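## Task

Place the 9-volt battery inside the pedal bin, and leave it so the bin's lid shuts again.

## Robot and tools

Robot: two arms, left_arm and right_arm, each with a two-finger gripper. In the scene frame the origin sits at table-top height midway between the nominal bases; +x points out over the table, +z is up, and left_arm is on the +y side (arm names do not match image sides). Calibrated bases: left_arm at (+0.044, +0.354, 0) m, quat_wxyz (+1.000, 0, 0, -0.012); right_arm at (+0.042, -0.329, 0) m, quat_wxyz (+1.000, 0, 0, +0.021); both have up = +z. Every hand pose, velocity, target and wrist-camera pose is reported in that arm's own base frame; fixed cameras and the table use the scene frame. Gripper fingers point along the gripper's +z axis and open and close along its y axis; end_effector_position is the spot between the finger pads, roughly 1 cm short of the fingertips. Reported positions can be off by a few cm, more at long reach.

Row layout (used by execute_actions and move): one flat list of 16 numbers covering both arms, even if only one moves: left_arm x, y, z (metres), qw, qx, qy, qz (orientation, w first), opening; then the same eight for right_arm. Position and quaternion are absolute targets in that arm's base frame, not offsets. Opening runs from -1 (closed) to +1 (fully open, 0.094 m). To keep an arm still, resend its exact pose and opening from the last result before it stopped; to keep an orientation, repeat the same quaternion rather than the drifted reported one. Writing 0 for an opening is a real command.

execute_actions(actions, cameras): actions is a list of actions; each action is a table of 1 to 15 rows, one row per 1/30 s step, and a short table repeats its final row to fill 15 steps (0.5 s per action). A target more than 0.6 m from the gripper's current position along any of its axes makes the action refused for both arms; if the first action fails against the latest state, the whole call is refused. An empty list just returns full state and images. Each step the controller clips the command to within 100 mm and 20 degrees of the measured pose, so a far target may need several actions; after each action the arm heads to the Hand target line, which may fall short.

move(target, speed, blend, opening_speed, blocking, cameras): drives each gripper in a straight line from its Hand target toward the row's absolute pose. target is one 16-number row or a list of up to 15 rows (shared 10 s cap). speed in m/s, 0.002 to 0.5, default 0.25 (rotation up to twice that in rad/s), one value or one per target. blend in metres rounds corners of a list. opening_speed (per second on the -1..+1 scale, at least 0.2) ramps the fingers; use a low value when closing on fragile items. blocking=false returns after about 0.5 s while the move keeps running; a new move takes over from the old one. Paths do not avoid obstacles or the other arm; faster moves stray and hit harder, and aiming past a contact presses harder. Avoid paths passing near an arm's own base; go around. The result adds a move: line, e.g. done, off_target, moving, held or fault, plus limits (paced = command clipped, held = steps withheld). done means at rest within 10 mm and 2 degrees; neither done nor off_target tells you about contact.

wait(seconds 0 to 10): let time pass holding the last commands. stop(): brakes a running move. zoom_image(camera, region [x0, y0, x1, y1] in pixels, at most 504x504): closer look at a camera's latest image. finished_scene(scene): ends the current scene (give its number); irreversible, and the goal must hold without the robot. Cameras: cam_head_left, cam_head_right (fixed), cam_left_wrist, cam_right_wrist, all 672x504; calibration in OpenCV conventions is supplied and may be slightly off.

Result lines: end_effector_position and end_effector_quat_wxyz per arm; Hand target (shown only when an arm is off its command); Tool commands; Joint positions (last value = measured finger gap in metres); grip_measured (opening on the -1..+1 scale, reads up to about 1.6 mm wide when empty and up to about 3 mm narrower than a hard part when squeezing, more on small or round ones); Joint velocities (omitted or 'within noise' when still); Joint torques (include gravity, have offsets, and joints 1 to 3 wrap sign at ±28 N m); step readings of position after action calls. Joint friction can leave a gripper a centimetre or more off target in free air. Joint ranges (rad): waist -2.618 to 3.054, shoulder 0 to 3.142, elbow 0 to 3.142 (straight 2.901), wrist pitch ±1.571, wrist yaw ±1.571, wrist roll ±2.094.

Gripping: fingers go to the commanded grip_measured value; force saturates about 0.05 below the first-touch reading (0.11 for small or round items). Each pad pushes roughly 50 to 64 N. To release, command an opening well above grip_measured.

Avoid: dropping items, releasing parts still moving, fast collisions, hard presses, and arm-to-arm contact (can fail the scene). Anything left off the table fails the task. Occasional outside tugs on held parts or pushes on loose items can happen. Motors heat when holding loads, stretched out or straining; MOTOR HOT appears at 75 °C, at 90 °C the arm folds and idles, at 100 °C it collapses. Time spent thinking lets the simulation run on.

Each tool is called after "Call:" in YAML: its name, and indented under it one key for each argument.

## Session

Call:
execute_actions:
  actions: []

Scene clock: 0.00 s.
left_arm: end_effector_position=(+0.3991, -0.0279, +0.1381) grip_measured=+1.000 end_effector_quat_wxyz=(+0.632, +0.030, +0.773, -0.048) | right_arm: end_effector_position=(+0.4011, -0.0102, +0.1186) grip_measured=+1.000 end_effector_quat_wxyz=(+0.608, +0.041, +0.793, -0.018)
Joint positions: left_arm=[-0.04 1.481 0.359 0.925 0.073 -0.023 0.094] | right_arm=[0.012 1.52 0.371 0.884 0.091 0.047 0.094]
Joint velocities: within noise
Joint torques (N m): no reading
Motor temperatures (°C): left_arm=[25 30 28 25 24 22 22] | right_arm=[22 28 31 23 19 22 23]
Heat: left arm: 30 °C; right arm: 31 °C.
Hand target: left_arm +0.4001, -0.0280, +0.1414; +0.635, +0.030, +0.770, -0.048 | right_arm +0.4035, -0.0103, +0.1264; +0.617, +0.042, +0.786, -0.018
Tool commands: left_gripper/opening=+1.0 right_gripper/opening=+1.0

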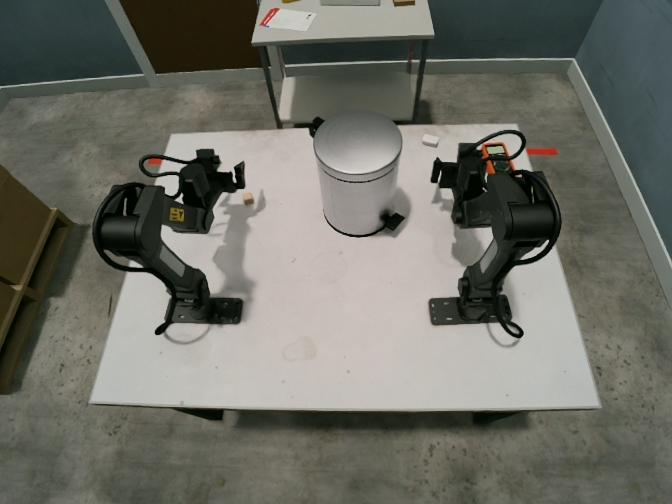

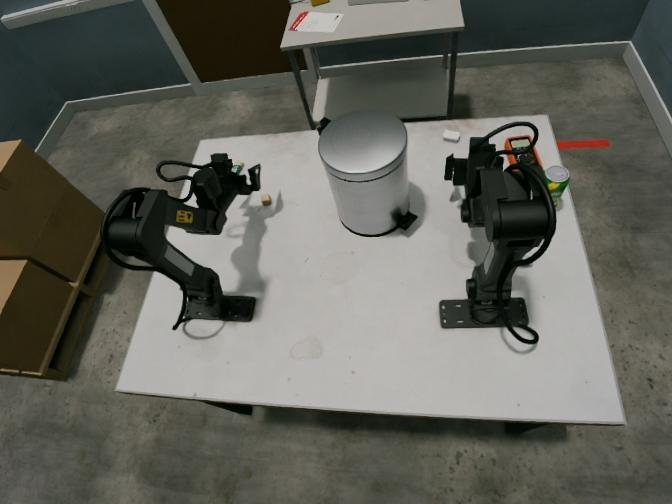

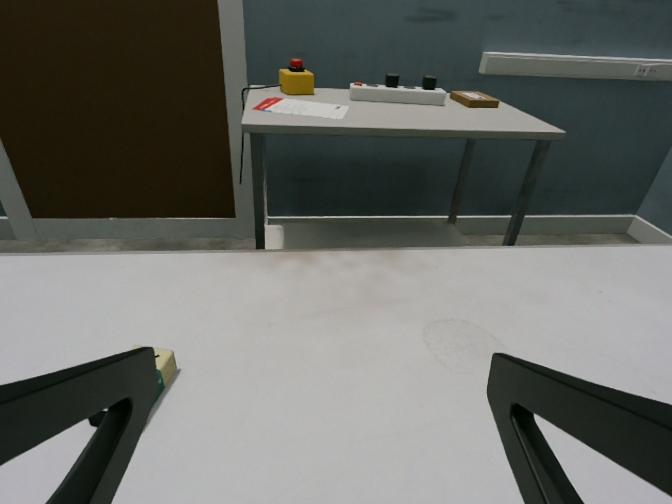

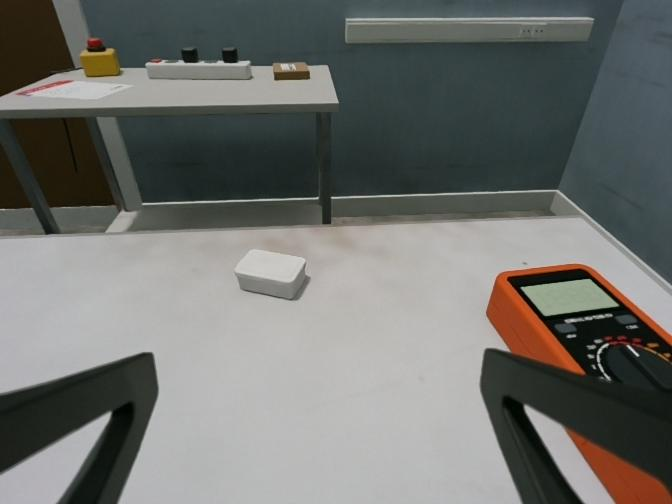

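Call:
zoom_image:
  camera: "cam_head_left"
  region: [130, 130, 270, 240]

Call:
zoom_image:
  camera: "cam_head_right"
  region: [170, 130, 310, 235]

Call:
zoom_image:
  camera: "cam_left_wrist"
  region: [60, 310, 260, 460]

Call:
zoom_image:
  camera: "cam_head_left"
  region: [290, 90, 430, 250]

Call:
zoom_image:
  camera: "cam_head_right"
  region: [420, 100, 620, 250]

Scaled by 3.600.

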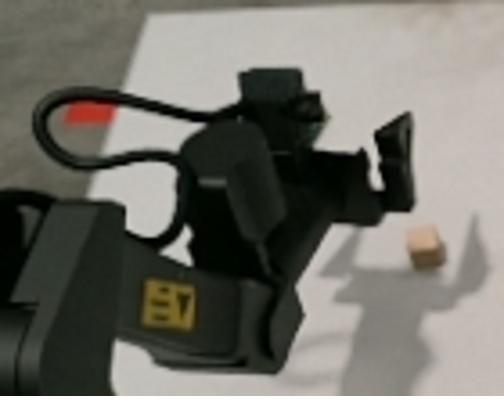

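Scaled by 3.600.

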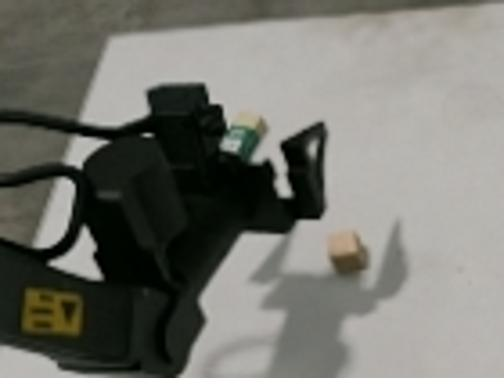

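Scaled by 2.520.

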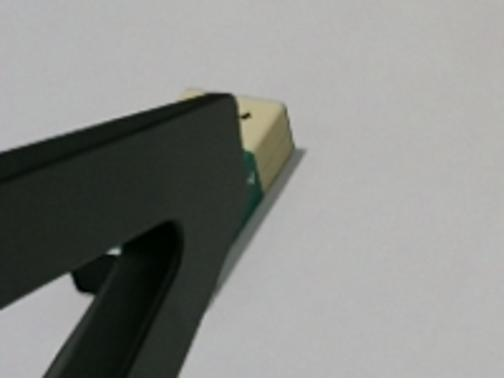

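Scaled by 3.150.

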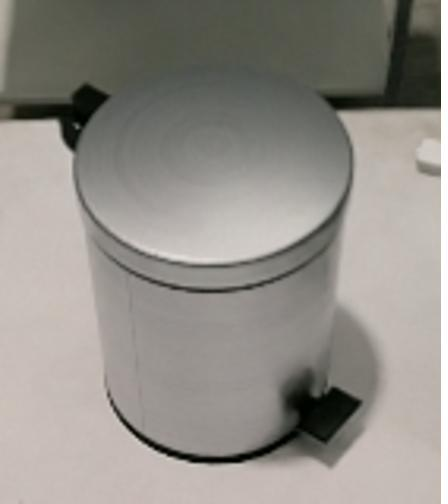

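Scaled by 2.520.

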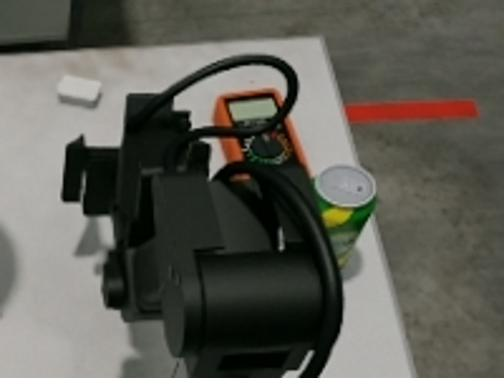

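Call:
move:
  target: [0.42,0.05,0.2,0.342,0,0.94,0,1, 0.22,0.10,0.22,0.167,-0.28,0.945,0.049,-1]
  opening_speed: 1.5

Scene clock: 52.77 s.
left_arm: end_effector_position=(+0.4166, +0.0463, +0.1954) grip_measured=+1.000 end_effector_quat_wxyz=(+0.342, -0.001, +0.940, -0.004) | right_arm: end_effector_position=(+0.2186, +0.0964, +0.2128) grip_measured=-0.996 end_effector_quat_wxyz=(+0.160, -0.276, +0.947, +0.044)
Joint positions: left_arm=[0.153 1.528 1.303 -0.654 0.105 0.113 0.094] | right_arm=[0.367 1.186 1.287 -1.343 -0.059 -0.191 0]
Joint torques (N m): left_arm=[0.47 -5.93 8.94 1.27 0.03 0.1] | right_arm=[0.46 -2.47 7.09 0.86 -0.14 -0.01]
Motor temperatures (°C): left_arm=[25 30 30 30 24 22 22] | right_arm=[22 29 32 28 19 22 23]
Hand target: left_arm +0.4199, +0.0500, +0.1999; +0.342, +0.000, +0.940, +0.000 | right_arm +0.2199, +0.1000, +0.2199; +0.167, -0.280, +0.944, +0.049
Off the commanded pose: left_arm 0.007 m, 0 deg | right_arm 0.008 m, 1 deg.
move: done
camera_calibration:
cam_left_wrist: T_world_to_cam=[[0.0238847, -0.999209, 0.0318084, 0.0272598], [-0.927388, -0.0340275, -0.37255, 0.497146], [0.373338, -0.0206005, -0.927467, 0.13252], [0, 0, 0, 1]]
cam_right_wrist: T_world_to_cam=[[0.535316, -0.843326, 0.047307, -0.0513927], [-0.843081, -0.536896, -0.0309481, 0.280428], [0.0514983, -0.0233166, -0.998401, 0.309624], [0, 0, 0, 1]]

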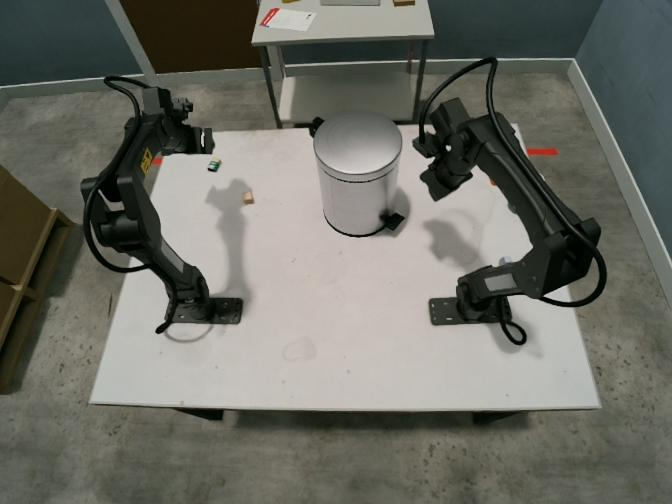

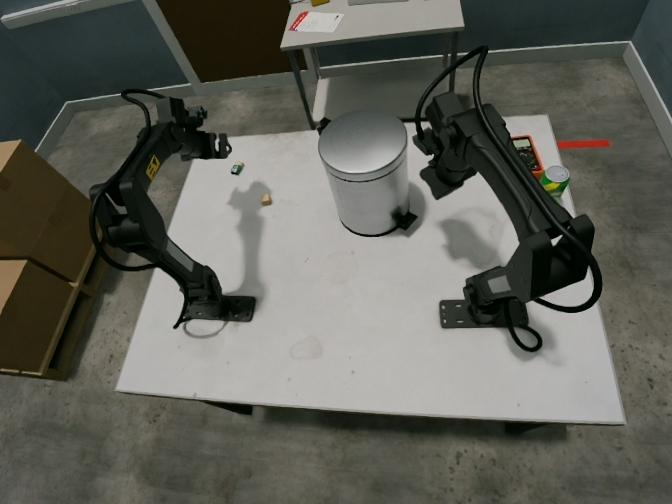

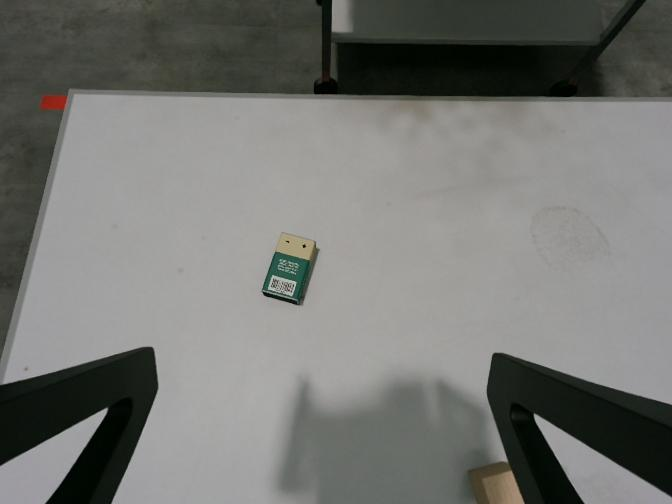

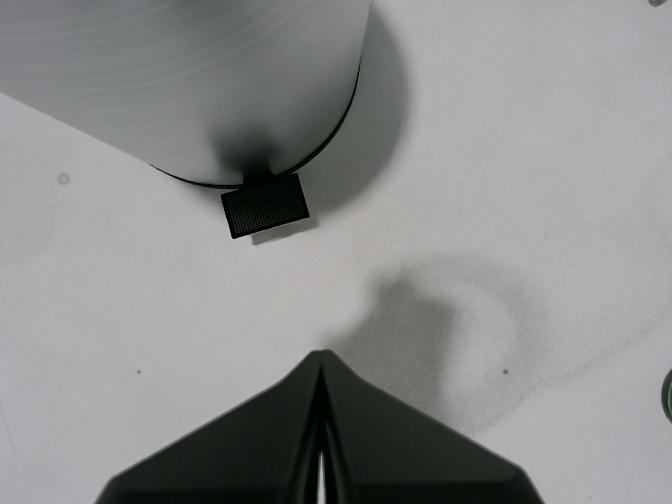

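Call:
move:
  target:
    - [0.512,0.075,0.11,0.2576,0.0925,0.9615,-0.0248,0.3,0.23,0.135,0.11,0.3945,-0.3248,0.8461,0.1515,-1]
    - [0.512,0.075,0.025,0.2576,0.0925,0.9615,-0.0248,0.3,0.255,0.16,0.065,0.3945,-0.3248,0.8461,0.1515,-1]
  opening_speed: 1.5
  speed: [0.25,0.1]

Scene clock: 83.87 s.
left_arm: end_effector_position=(+0.5135, +0.0742, +0.0367) grip_measured=+0.302 end_effector_quat_wxyz=(+0.263, +0.091, +0.960, -0.019) | right_arm: end_effector_position=(+0.2553, +0.1590, +0.0665) grip_measured=-0.996 end_effector_quat_wxyz=(+0.393, -0.325, +0.847, +0.151)
Joint positions: left_arm=[0.205 2.146 1.548 -0.471 0.186 0.345 0.061] | right_arm=[0.408 1.082 0.331 0.022 -0.247 -0.214 0]
Joint torques (N m): left_arm=[0.49 -10.58 5.03 1.34 0.22 0.1] | right_arm=[0.51 -2.03 4.71 1.69 -0.05 0.06]
Hand target: left_arm +0.5117, +0.0749, +0.0251; +0.257, +0.092, +0.962, -0.025 | right_arm +0.2549, +0.1600, +0.0649; +0.394, -0.325, +0.846, +0.152
Off the commanded pose: left_arm 0.012 m, 1 deg | right_arm 0.002 m, 0 deg.
move: off_target (left_arm)
camera_calibration:
cam_left_wrist: T_world_to_cam=[[-0.155727, -0.987767, 0.00811169, 0.150099], [-0.964912, 0.150356, -0.215264, 0.528678], [0.211411, -0.0413494, -0.976522, 0.036259], [0, 0, 0, 1]]
cam_right_wrist: T_world_to_cam=[[0.653015, -0.75656, 0.0344876, -0.0542605], [-0.626656, -0.56534, -0.53637, 0.323357], [0.425293, 0.328645, -0.843278, 0.00140076], [0, 0, 0, 1]]

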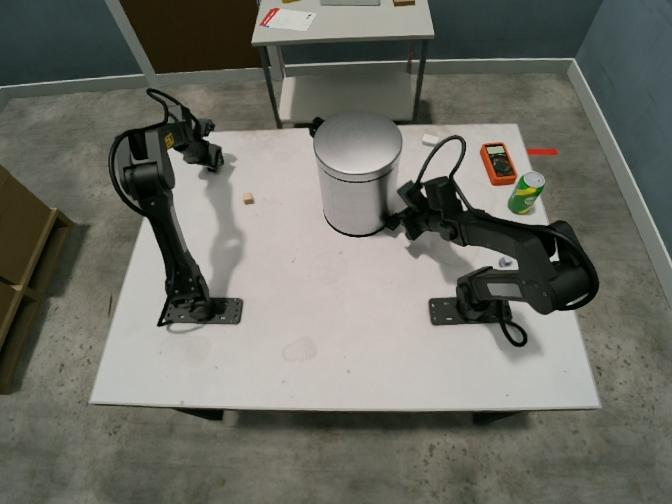

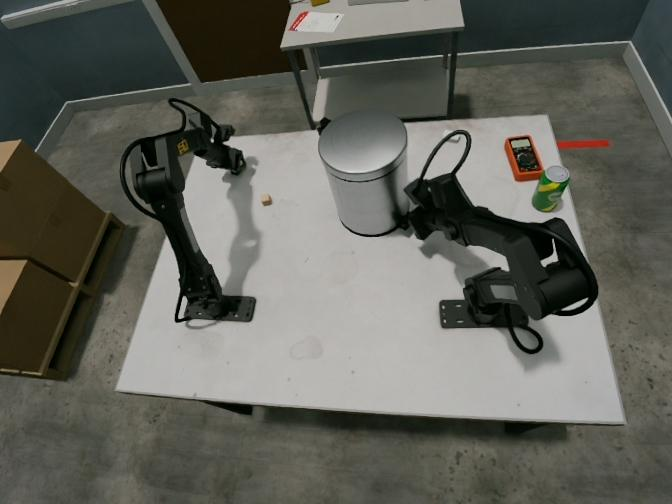

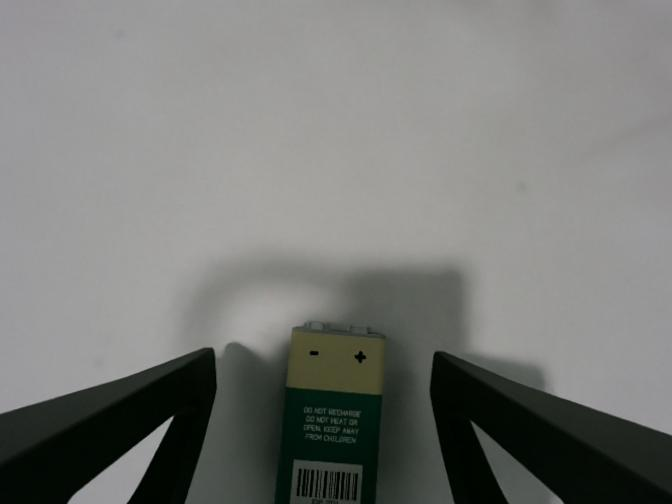

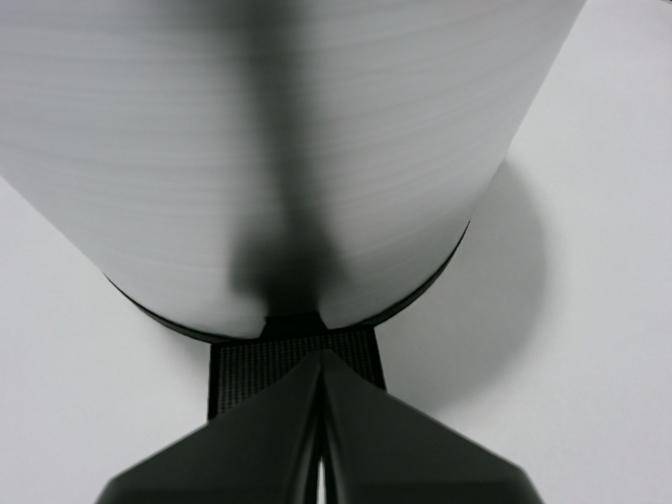

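Call:
move:
  target: [0.512,0.075,0.008,0.2576,0.0925,0.9615,-0.0248,0.3,0.255,0.16,0.065,0.3945,-0.3248,0.8461,0.1515,-1]
  speed: 0.08
  cameras: ["cam_left_wrist"]

Scene clock: 90.27 s.
left_arm: end_effector_position=(+0.5174, +0.0744, +0.0271) grip_measured=+0.302 end_effector_quat_wxyz=(+0.271, +0.092, +0.958, -0.018) | right_arm: end_effector_position=(+0.2554, +0.1590, +0.0667) grip_measured=-0.996 end_effector_quat_wxyz=(+0.393, -0.325, +0.847, +0.151)
Joint positions: left_arm=[0.205 2.162 1.524 -0.412 0.189 0.346 0.061] | right_arm=[0.408 1.082 0.331 0.023 -0.247 -0.214 0]
Joint torques (N m): left_arm=[0.49 -9.89 4.38 1.32 0.18 0.09] | right_arm=[0.51 -1.98 4.67 1.67 -0.06 0.06]
Hand target: left_arm +0.5114, +0.0748, +0.0084; +0.257, +0.092, +0.962, -0.025 | right_arm +0.2549, +0.1600, +0.0649; +0.394, -0.325, +0.846, +0.152
Off the commanded pose: left_arm 0.020 m, 2 deg | right_arm 0.002 m, 0 deg.
move: off_target (left_arm)
camera_calibration:
cam_left_wrist: T_world_to_cam=[[-0.158278, -0.987388, 0.00351535, 0.15244], [-0.960376, 0.153119, -0.232878, 0.528193], [0.229403, -0.0402357, -0.9725, 0.01655], [0, 0, 0, 1]]
Images, in order: cam_left_wrist.

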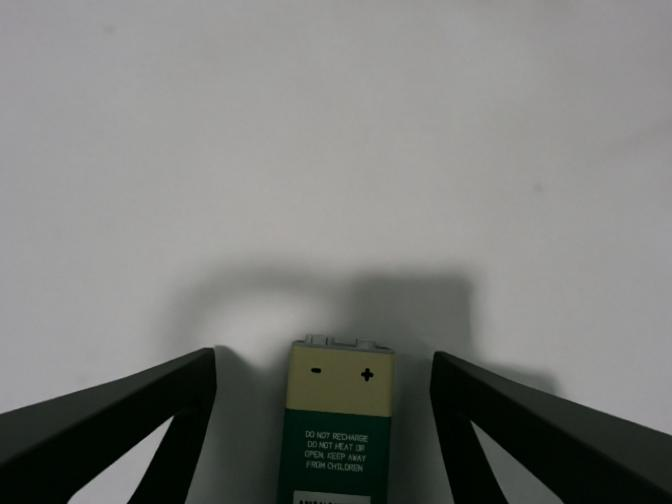

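Call:
move:
  target: [0.512,0.075,0.015,0.2576,0.0925,0.9615,-0.0248,-0.7,0.255,0.16,0.065,0.3945,-0.3248,0.8461,0.1515,-1]
  speed: 0.08
  opening_speed: 0.6
  cameras: ["cam_left_wrist","cam_head_right"]

Scene clock: 101.13 s.
left_arm: end_effector_position=(+0.5175, +0.0743, +0.0271) grip_measured=-0.460 end_effector_quat_wxyz=(+0.272, +0.092, +0.958, -0.018) | right_arm: end_effector_position=(+0.2555, +0.1590, +0.0667) grip_measured=-0.996 end_effector_quat_wxyz=(+0.393, -0.325, +0.847, +0.151)
Joint positions: left_arm=[0.205 2.162 1.524 -0.411 0.189 0.346 0.025] | right_arm=[0.408 1.082 0.331 0.023 -0.247 -0.214 0]
Joint torques (N m): left_arm=[0.54 -10.76 5.34 1.11 0.18 0.08] | right_arm=[0.49 -2.03 4.68 1.67 -0.08 0.06]
Hand target: left_arm +0.5118, +0.0749, +0.0152; +0.258, +0.092, +0.962, -0.025 | right_arm +0.2549, +0.1600, +0.0650; +0.394, -0.325, +0.846, +0.152
Off the commanded pose: left_arm 0.013 m, 2 deg | right_arm 0.002 m, 0 deg.
move: off_target (left_arm)
camera_calibration:
cam_left_wrist: T_world_to_cam=[[-0.158655, -0.987326, 0.00399794, 0.152516], [-0.960199, 0.153351, -0.233454, 0.528224], [0.229882, -0.0408774, -0.97236, 0.0163866], [0, 0, 0, 1]]
Images, in order: cam_head_right, cam_left_wrist.

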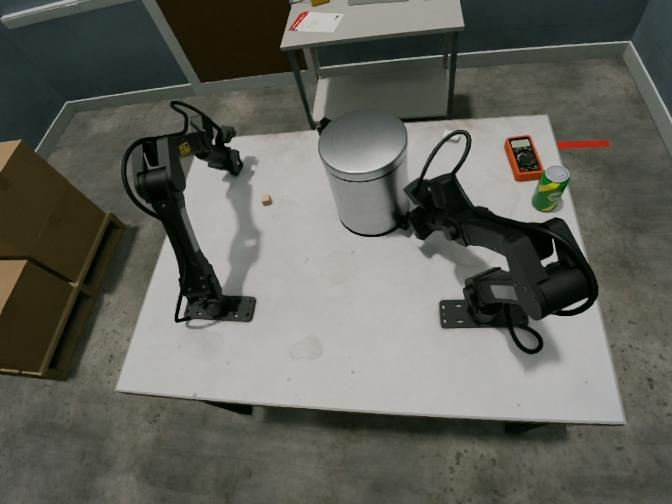

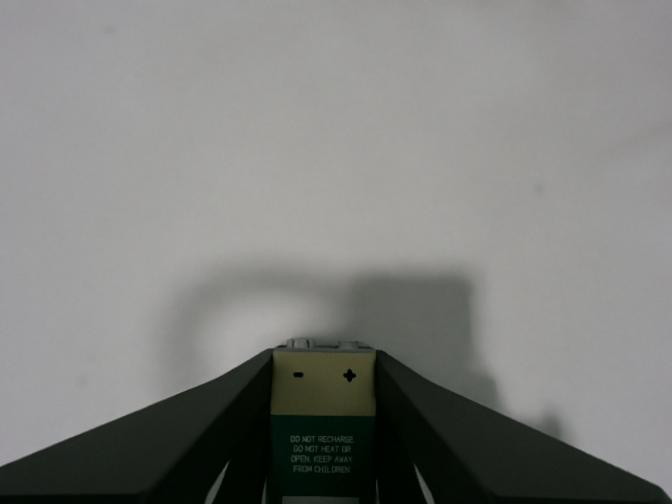

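Call:
move:
  target:
    - [0.50,0.07,0.13,0.2576,0.0925,0.9615,-0.0248,-0.7,0.255,0.16,0.065,0.3945,-0.3248,0.8461,0.1515,-1]
    - [0.36,-0.05,0.30,0.386,0.12,0.90,-0.05,-0.7,0.255,0.16,0.065,0.3945,-0.3248,0.8461,0.1515,-1]
    - [0.22,-0.25,0.34,0.386,0.3686,0.8279,-0.1719,-0.7,0.255,0.16,0.05,0.3945,-0.3248,0.8461,0.1515,-1]
  speed: 0.25
  blend: 0.05

Scene clock: 121.87 s.
left_arm: end_effector_position=(+0.2198, -0.2492, +0.3313) grip_measured=-0.460 end_effector_quat_wxyz=(+0.380, +0.373, +0.829, -0.169) | right_arm: end_effector_position=(+0.2602, +0.1611, +0.0596) grip_measured=-0.996 end_effector_quat_wxyz=(+0.408, -0.325, +0.840, +0.152)
Joint positions: left_arm=[-0.857 1.211 1.504 -1.006 -0.011 -0.006 0.025] | right_arm=[0.408 1.132 0.293 0.144 -0.247 -0.214 0]
Joint torques (N m): left_arm=[-0.47 -2.85 8.23 1.56 -0.06 -0.08] | right_arm=[0.47 -1.63 4.14 1.52 -0.06 0.08]
Hand target: left_arm +0.2199, -0.2499, +0.3400; +0.386, +0.369, +0.828, -0.172 | right_arm +0.2548, +0.1598, +0.0501; +0.394, -0.325, +0.846, +0.151
Off the commanded pose: left_arm 0.009 m, 1 deg | right_arm 0.011 m, 2 deg.
move: off_target (right_arm)
camera_calibration:
cam_left_wrist: T_world_to_cam=[[-0.733394, -0.679379, 0.024015, -0.0189014], [-0.591401, 0.620203, -0.515357, 0.491698], [0.335229, -0.392162, -0.856639, 0.218277], [0, 0, 0, 1]]
cam_right_wrist: T_world_to_cam=[[0.651416, -0.757425, 0.0443235, -0.0557078], [-0.610269, -0.557776, -0.562545, 0.31994], [0.450808, 0.339402, -0.825578, -0.0166737], [0, 0, 0, 1]]

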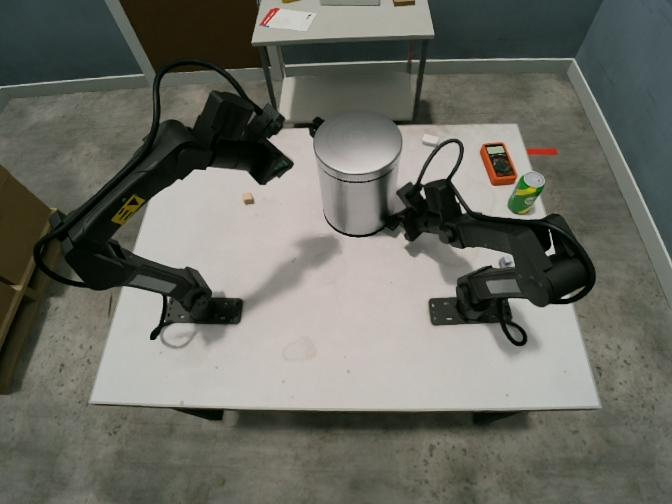

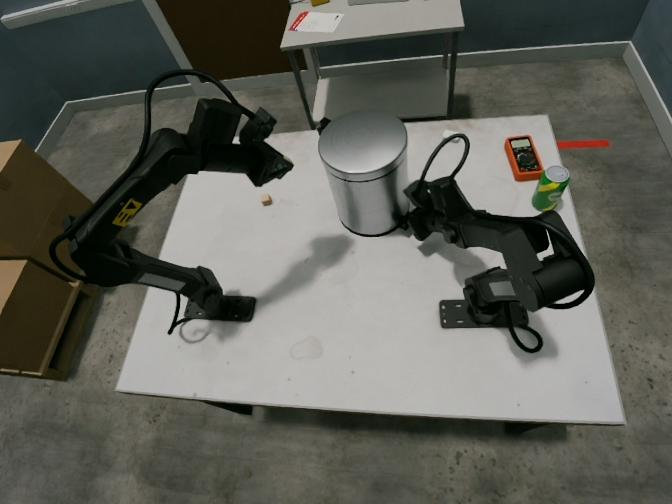

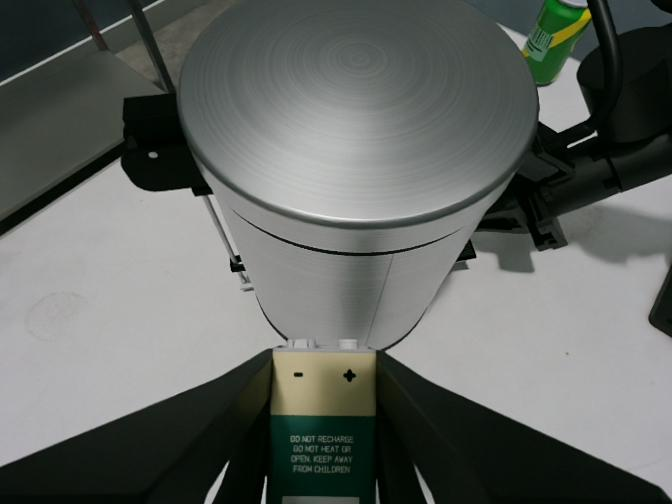

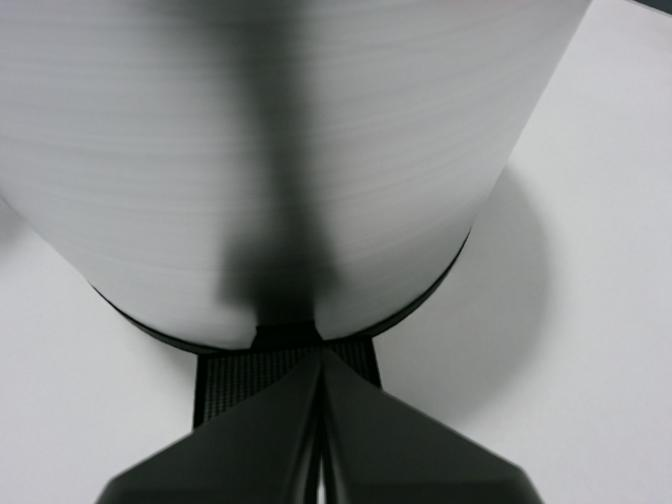

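Call:
move:
  target:
    - [0.22,-0.25,0.34,0.386,0.3686,0.8279,-0.1719,-0.7,0.248,0.153,0.075,0.3945,-0.3248,0.8461,0.1515,-1]
    - [0.22,-0.25,0.34,0.386,0.3686,0.8279,-0.1719,-0.7,0.248,0.153,0.03,0.3945,-0.3248,0.8461,0.1515,-1]
  speed: 0.06

Scene clock: 136.77 s.
left_arm: end_effector_position=(+0.2199, -0.2491, +0.3313) grip_measured=-0.460 end_effector_quat_wxyz=(+0.380, +0.373, +0.830, -0.169) | right_arm: end_effector_position=(+0.2569, +0.1608, +0.0501) grip_measured=-0.996 end_effector_quat_wxyz=(+0.425, -0.326, +0.829, +0.161)
Joint positions: left_arm=[-0.857 1.211 1.504 -1.006 -0.012 -0.007 0.025] | right_arm=[0.396 1.162 0.218 0.289 -0.273 -0.219 0]
Joint torques (N m): left_arm=[-0.53 -2.93 8.23 1.56 -0.04 -0.08] | right_arm=[-0.28 -0.98 3.54 1.26 0.03 -0.05]
Hand target: left_arm +0.2199, -0.2499, +0.3400; +0.386, +0.369, +0.828, -0.172 | right_arm +0.2473, +0.1528, +0.0309; +0.395, -0.325, +0.846, +0.152
Off the commanded pose: left_arm 0.009 m, 1 deg | right_arm 0.023 m, 4 deg.
move: off_target (right_arm)
camera_calibration:
cam_left_wrist: T_world_to_cam=[[-0.732661, -0.680167, 0.0240929, -0.0191487], [-0.592095, 0.619537, -0.515362, 0.491691], [0.335605, -0.391851, -0.856634, 0.218272], [0, 0, 0, 1]]
cam_right_wrist: T_world_to_cam=[[0.659027, -0.750796, 0.044601, -0.0563735], [-0.58471, -0.548736, -0.597497, 0.30615], [0.473073, 0.367688, -0.800629, -0.0344333], [0, 0, 0, 1]]

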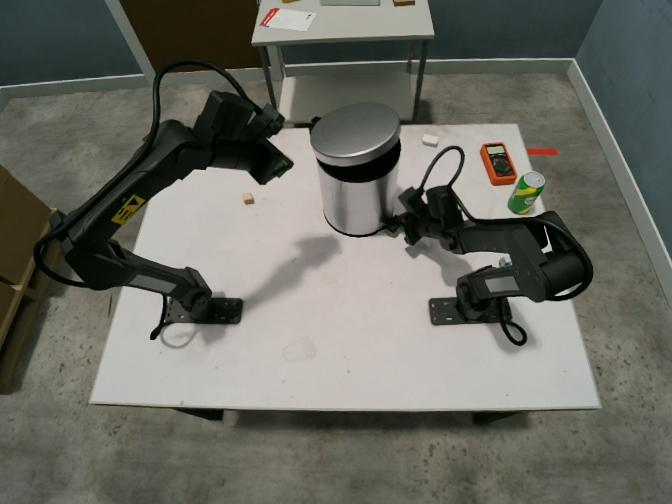

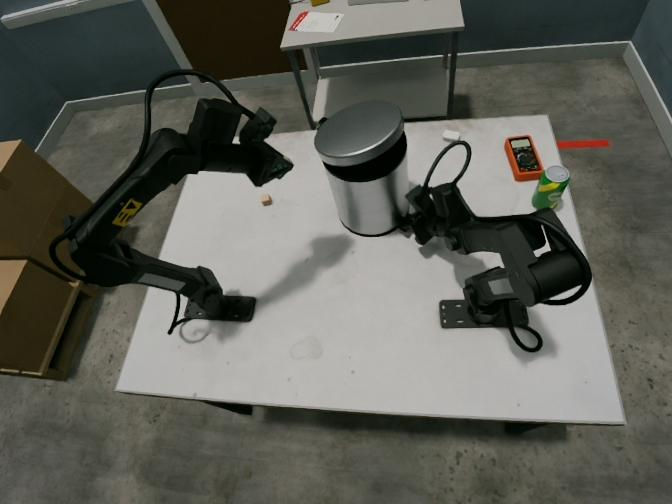

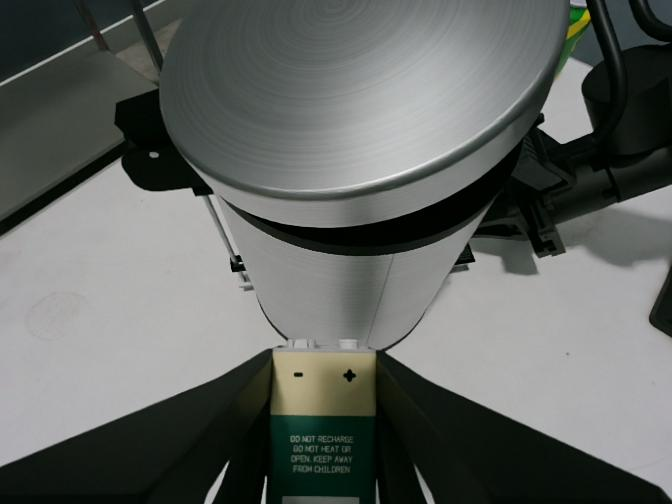

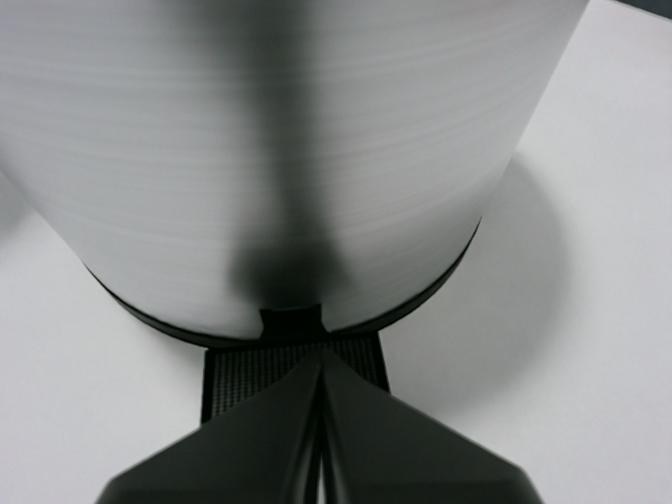

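Call:
move:
  target: [0.22,-0.25,0.34,0.386,0.3686,0.8279,-0.1719,-0.7,0.244,0.149,-0.03,0.3945,-0.3248,0.8461,0.1515,-1]
  speed: 0.06

Scene clock: 142.93 s.
left_arm: end_effector_position=(+0.2199, -0.2491, +0.3313) grip_measured=-0.460 end_effector_quat_wxyz=(+0.380, +0.373, +0.830, -0.169) | right_arm: end_effector_position=(+0.2609, +0.1640, +0.0279) grip_measured=-0.996 end_effector_quat_wxyz=(+0.493, -0.331, +0.786, +0.173)
Joint positions: left_arm=[-0.857 1.211 1.504 -1.006 -0.012 -0.007 0.025] | right_arm=[0.375 1.554 0.053 1.003 -0.32 -0.232 0]
Joint torques (N m): left_arm=[-0.53 -2.89 8.24 1.55 -0.04 -0.08] | right_arm=[-0.09 -0.17 1.88 0.14 0.37 -0.07]
Hand target: left_arm +0.2199, -0.2499, +0.3400; +0.386, +0.369, +0.828, -0.172 | right_arm +0.2355, +0.1454, -0.0212; +0.399, -0.326, +0.843, +0.152
Off the commanded pose: left_arm 0.009 m, 1 deg | right_arm 0.062 m, 14 deg.
move: off_target (right_arm)
camera_calibration:
cam_left_wrist: T_world_to_cam=[[-0.732661, -0.680167, 0.0240929, -0.0191487], [-0.592095, 0.619537, -0.515362, 0.491691], [0.335605, -0.391851, -0.856634, 0.218272], [0, 0, 0, 1]]
cam_right_wrist: T_world_to_cam=[[0.667768, -0.739535, 0.084699, -0.060882], [-0.47731, -0.512724, -0.713645, 0.266281], [0.571192, 0.436121, -0.695369, -0.0950346], [0, 0, 0, 1]]

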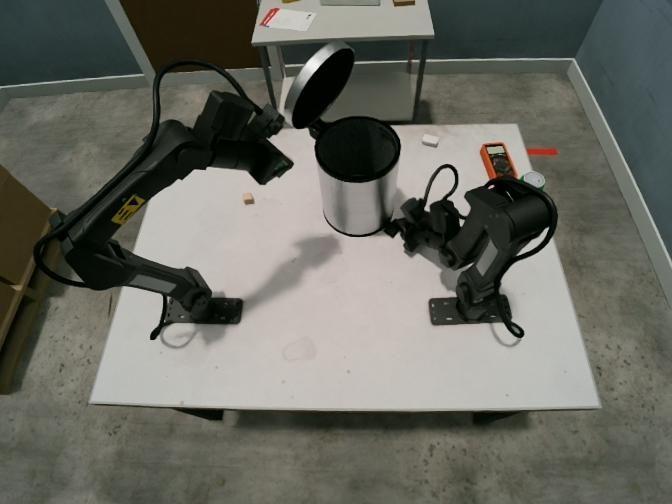

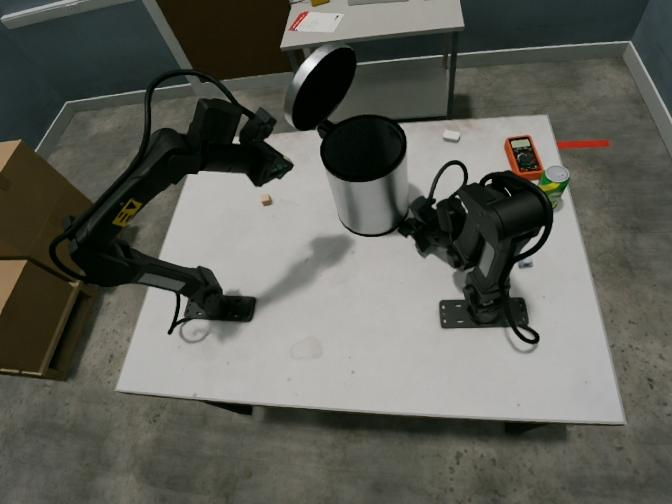

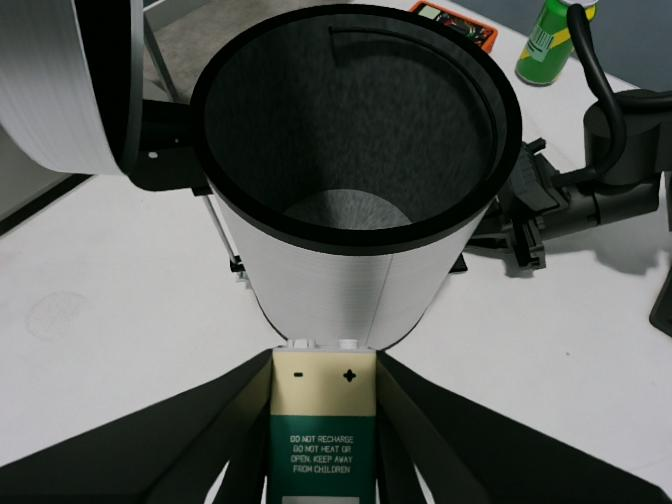

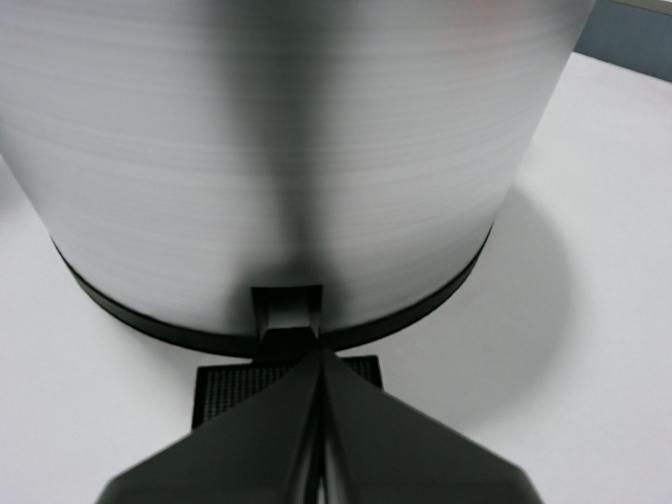

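Call:
move:
  target:
    - [0.31,-0.365,0.34,0.386,0.3686,0.8279,-0.1719,-0.7,0.244,0.149,-0.03,0.3945,-0.3248,0.8461,0.1515,-1]
    - [0.325,-0.385,0.285,0.386,0.3686,0.8279,-0.1719,-0.7,0.244,0.149,-0.03,0.3945,-0.3248,0.8461,0.1515,-1]
  speed: [0.2,0.12]

Scene clock: 153.83 s.
left_arm: end_effector_position=(+0.3239, -0.3798, +0.2898) grip_measured=-0.460 end_effector_quat_wxyz=(+0.385, +0.371, +0.828, -0.171) | right_arm: end_effector_position=(+0.2603, +0.1634, +0.0277) grip_measured=-0.996 end_effector_quat_wxyz=(+0.494, -0.331, +0.785, +0.172)
Joint positions: left_arm=[-0.877 1.753 1.802 -0.752 -0.029 -0.021 0.025] | right_arm=[0.375 1.554 0.049 1.008 -0.318 -0.232 0]
Joint torques (N m): left_arm=[-0.75 -8.42 5.6 1.85 -0.06 -0.09] | right_arm=[-0.1 0.01 2.07 0.16 0.34 -0.06]
Hand target: left_arm +0.3249, -0.3848, +0.2850; +0.386, +0.369, +0.828, -0.172 | right_arm +0.2354, +0.1453, -0.0212; +0.400, -0.326, +0.843, +0.152
Off the commanded pose: left_arm 0.007 m, 0 deg | right_arm 0.062 m, 14 deg.
move: off_target (right_arm)
camera_calibration:
cam_left_wrist: T_world_to_cam=[[-0.731419, -0.681491, 0.0244178, -0.0318197], [-0.589488, 0.613864, -0.525048, 0.612645], [0.342826, -0.398424, -0.850723, 0.0900634], [0, 0, 0, 1]]
cam_right_wrist: T_world_to_cam=[[0.666517, -0.74048, 0.0862874, -0.0604613], [-0.47692, -0.512493, -0.714072, 0.265467], [0.572977, 0.434788, -0.694735, -0.0947844], [0, 0, 0, 1]]

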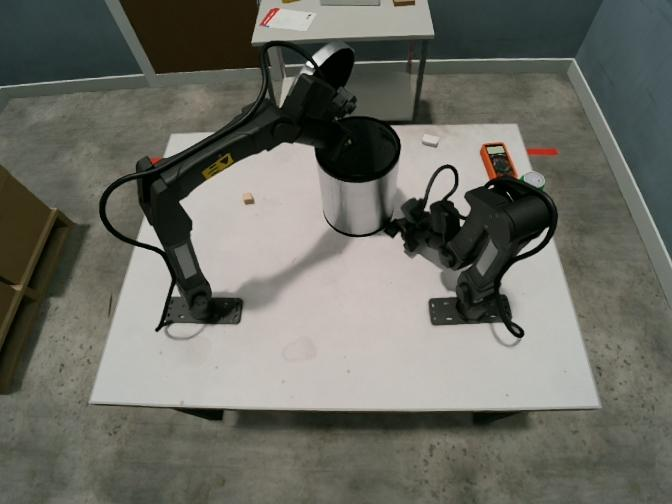

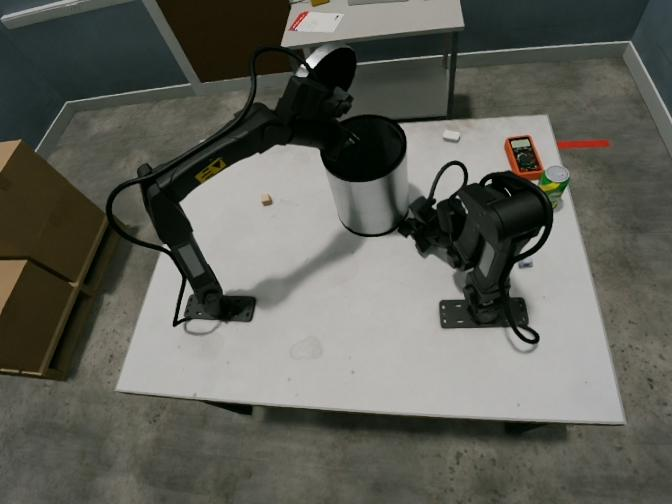

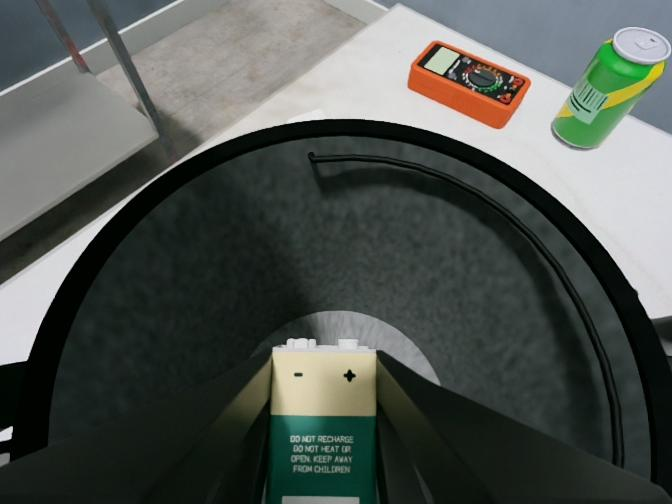

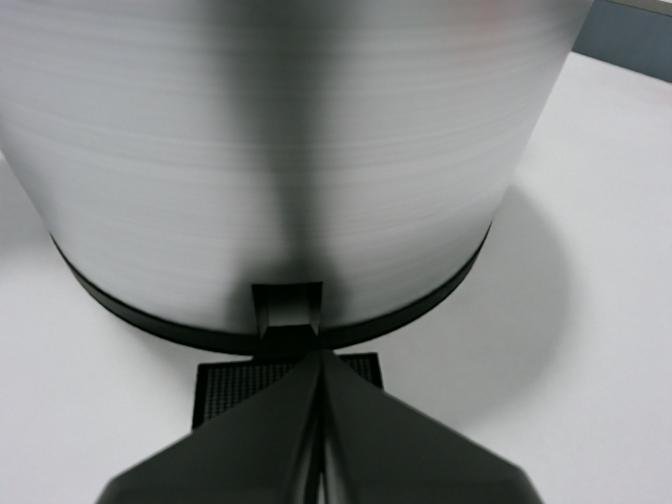

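Call:
move:
  target:
    - [0.332,-0.393,0.25,0.386,0.3686,0.8279,-0.1719,-0.7,0.244,0.149,-0.03,0.3945,-0.3248,0.8461,0.1515,-1]
    - [0.332,-0.393,0.25,0.386,0.3686,0.8279,-0.1719,0.1,0.244,0.149,-0.03,0.3945,-0.3248,0.8461,0.1515,-1]
  speed: 0.1
  opening_speed: 2
  cameras: ["cam_head_right","cam_left_wrist"]

Scene clock: 161.77 s.
left_arm: end_effector_position=(+0.3318, -0.3892, +0.2583) grip_measured=+0.098 end_effector_quat_wxyz=(+0.389, +0.370, +0.826, -0.173) | right_arm: end_effector_position=(+0.2600, +0.1631, +0.0276) grip_measured=-0.996 end_effector_quat_wxyz=(+0.494, -0.331, +0.785, +0.171)
Joint positions: left_arm=[-0.877 1.764 1.679 -0.606 -0.029 -0.021 0.052] | right_arm=[0.375 1.555 0.046 1.013 -0.317 -0.232 0]
Joint torques (N m): left_arm=[-0.65 -8.47 5.65 1.82 -0.05 -0.07] | right_arm=[-0.12 -0.08 2.18 0.14 0.34 -0.06]
Hand target: left_arm +0.3320, -0.3928, +0.2500; +0.386, +0.369, +0.828, -0.172 | right_arm +0.2352, +0.1453, -0.0212; +0.400, -0.325, +0.843, +0.152
Off the commanded pose: left_arm 0.009 m, 1 deg | right_arm 0.061 m, 14 deg.
move: off_target (right_arm)
camera_calibration:
cam_left_wrist: T_world_to_cam=[[-0.731404, -0.681492, 0.0248166, -0.0317811], [-0.585689, 0.609112, -0.534743, 0.605933], [0.349307, -0.405648, -0.84465, 0.0502931], [0, 0, 0, 1]]
Images, in order: cam_head_right, cam_left_wrist.

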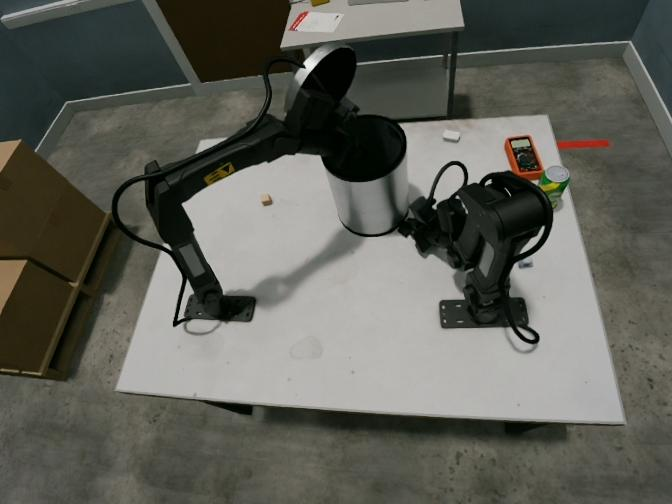

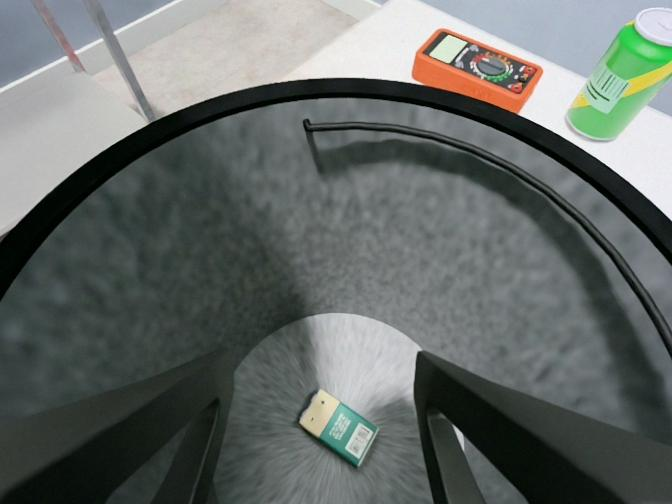

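Call:
move:
  target:
    - [0.315,-0.37,0.36,0.386,0.3686,0.8279,-0.1719,0.1,0.244,0.149,-0.03,0.3945,-0.3248,0.8461,0.1515,-1]
    - [0.2,-0.22,0.34,0.386,0.3686,0.8279,-0.1719,0.1,0.244,0.149,-0.02,0.3945,-0.3248,0.8461,0.1515,-1]
    - [0.2,-0.22,0.34,0.386,0.3686,0.8279,-0.1719,0.1,0.24,0.145,0.10,0.3945,-0.3248,0.8461,0.1515,-1]
  speed: [0.2,0.25,0.05]

Scene clock: 171.93 s.
left_arm: end_effector_position=(+0.2009, -0.2228, +0.3486) grip_measured=+0.098 end_effector_quat_wxyz=(+0.398, +0.364, +0.823, -0.178) | right_arm: end_effector_position=(+0.2336, +0.1447, +0.0852) grip_measured=-0.996 end_effector_quat_wxyz=(+0.377, -0.325, +0.854, +0.154)
Joint positions: left_arm=[-0.843 1.104 1.492 -1.058 -0.004 -0.007 0.052] | right_arm=[0.37 0.894 0.368 -0.244 -0.281 -0.238 0]
Joint torques (N m): left_arm=[0.59 -2.11 4.48 1.52 0.07 0.11] | right_arm=[-0.44 -2.56 7.82 1.4 -0.12 -0.05]
Hand target: left_arm +0.1999, -0.2200, +0.3401; +0.386, +0.369, +0.828, -0.172 | right_arm +0.2399, +0.1451, +0.0998; +0.395, -0.325, +0.846, +0.151
Off the commanded pose: left_arm 0.009 m, 2 deg | right_arm 0.016 m, 2 deg.
move: off_target (right_arm)
camera_calibration:
cam_left_wrist: T_world_to_cam=[[-0.727512, -0.6854, 0.0308723, -0.0200944], [-0.583723, 0.594687, -0.552825, 0.478901], [0.360547, -0.420208, -0.832725, 0.230181], [0, 0, 0, 1]]
cam_right_wrist: T_world_to_cam=[[0.65574, -0.754789, 0.0172964, -0.0509996], [-0.643458, -0.570709, -0.51015, 0.314144], [0.394927, 0.323396, -0.859911, 0.0403754], [0, 0, 0, 1]]

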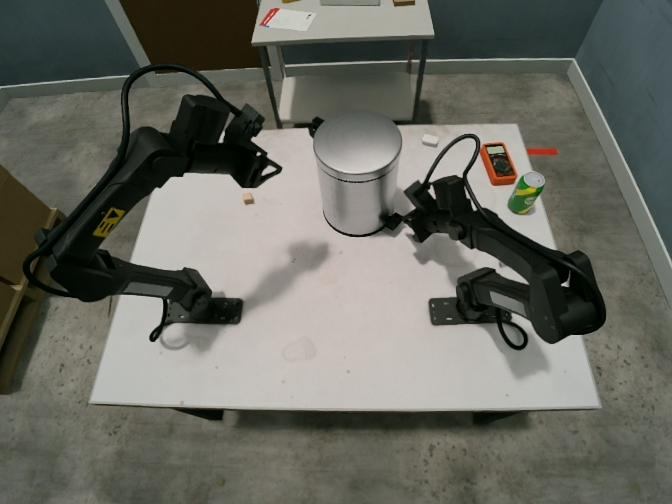

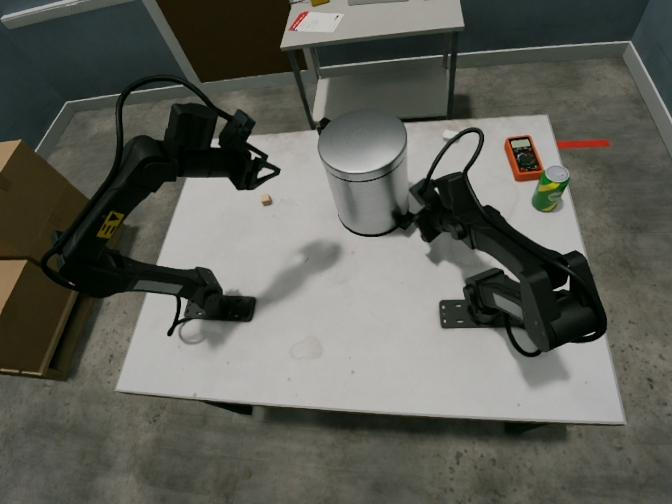

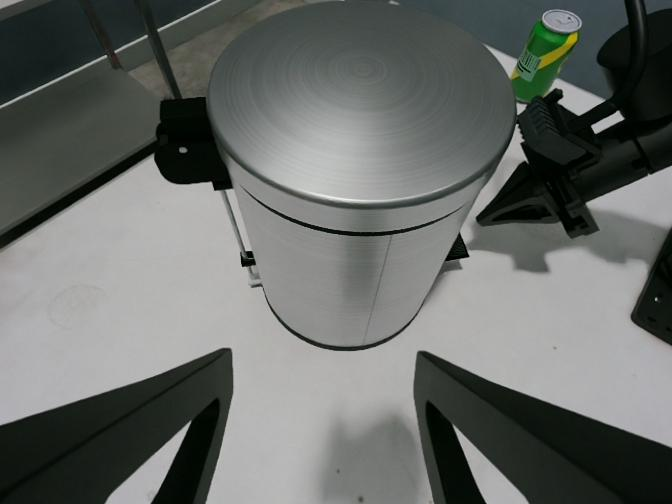

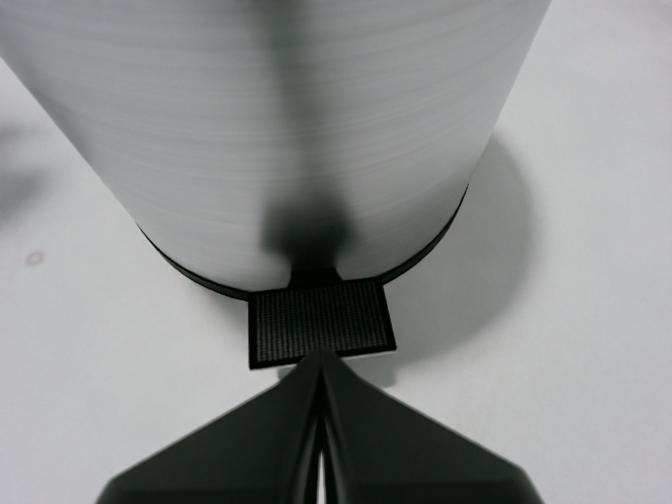

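Done: lid closed.

Call:
finished_scene:
  scene: 1

The scene is finished: the task was done.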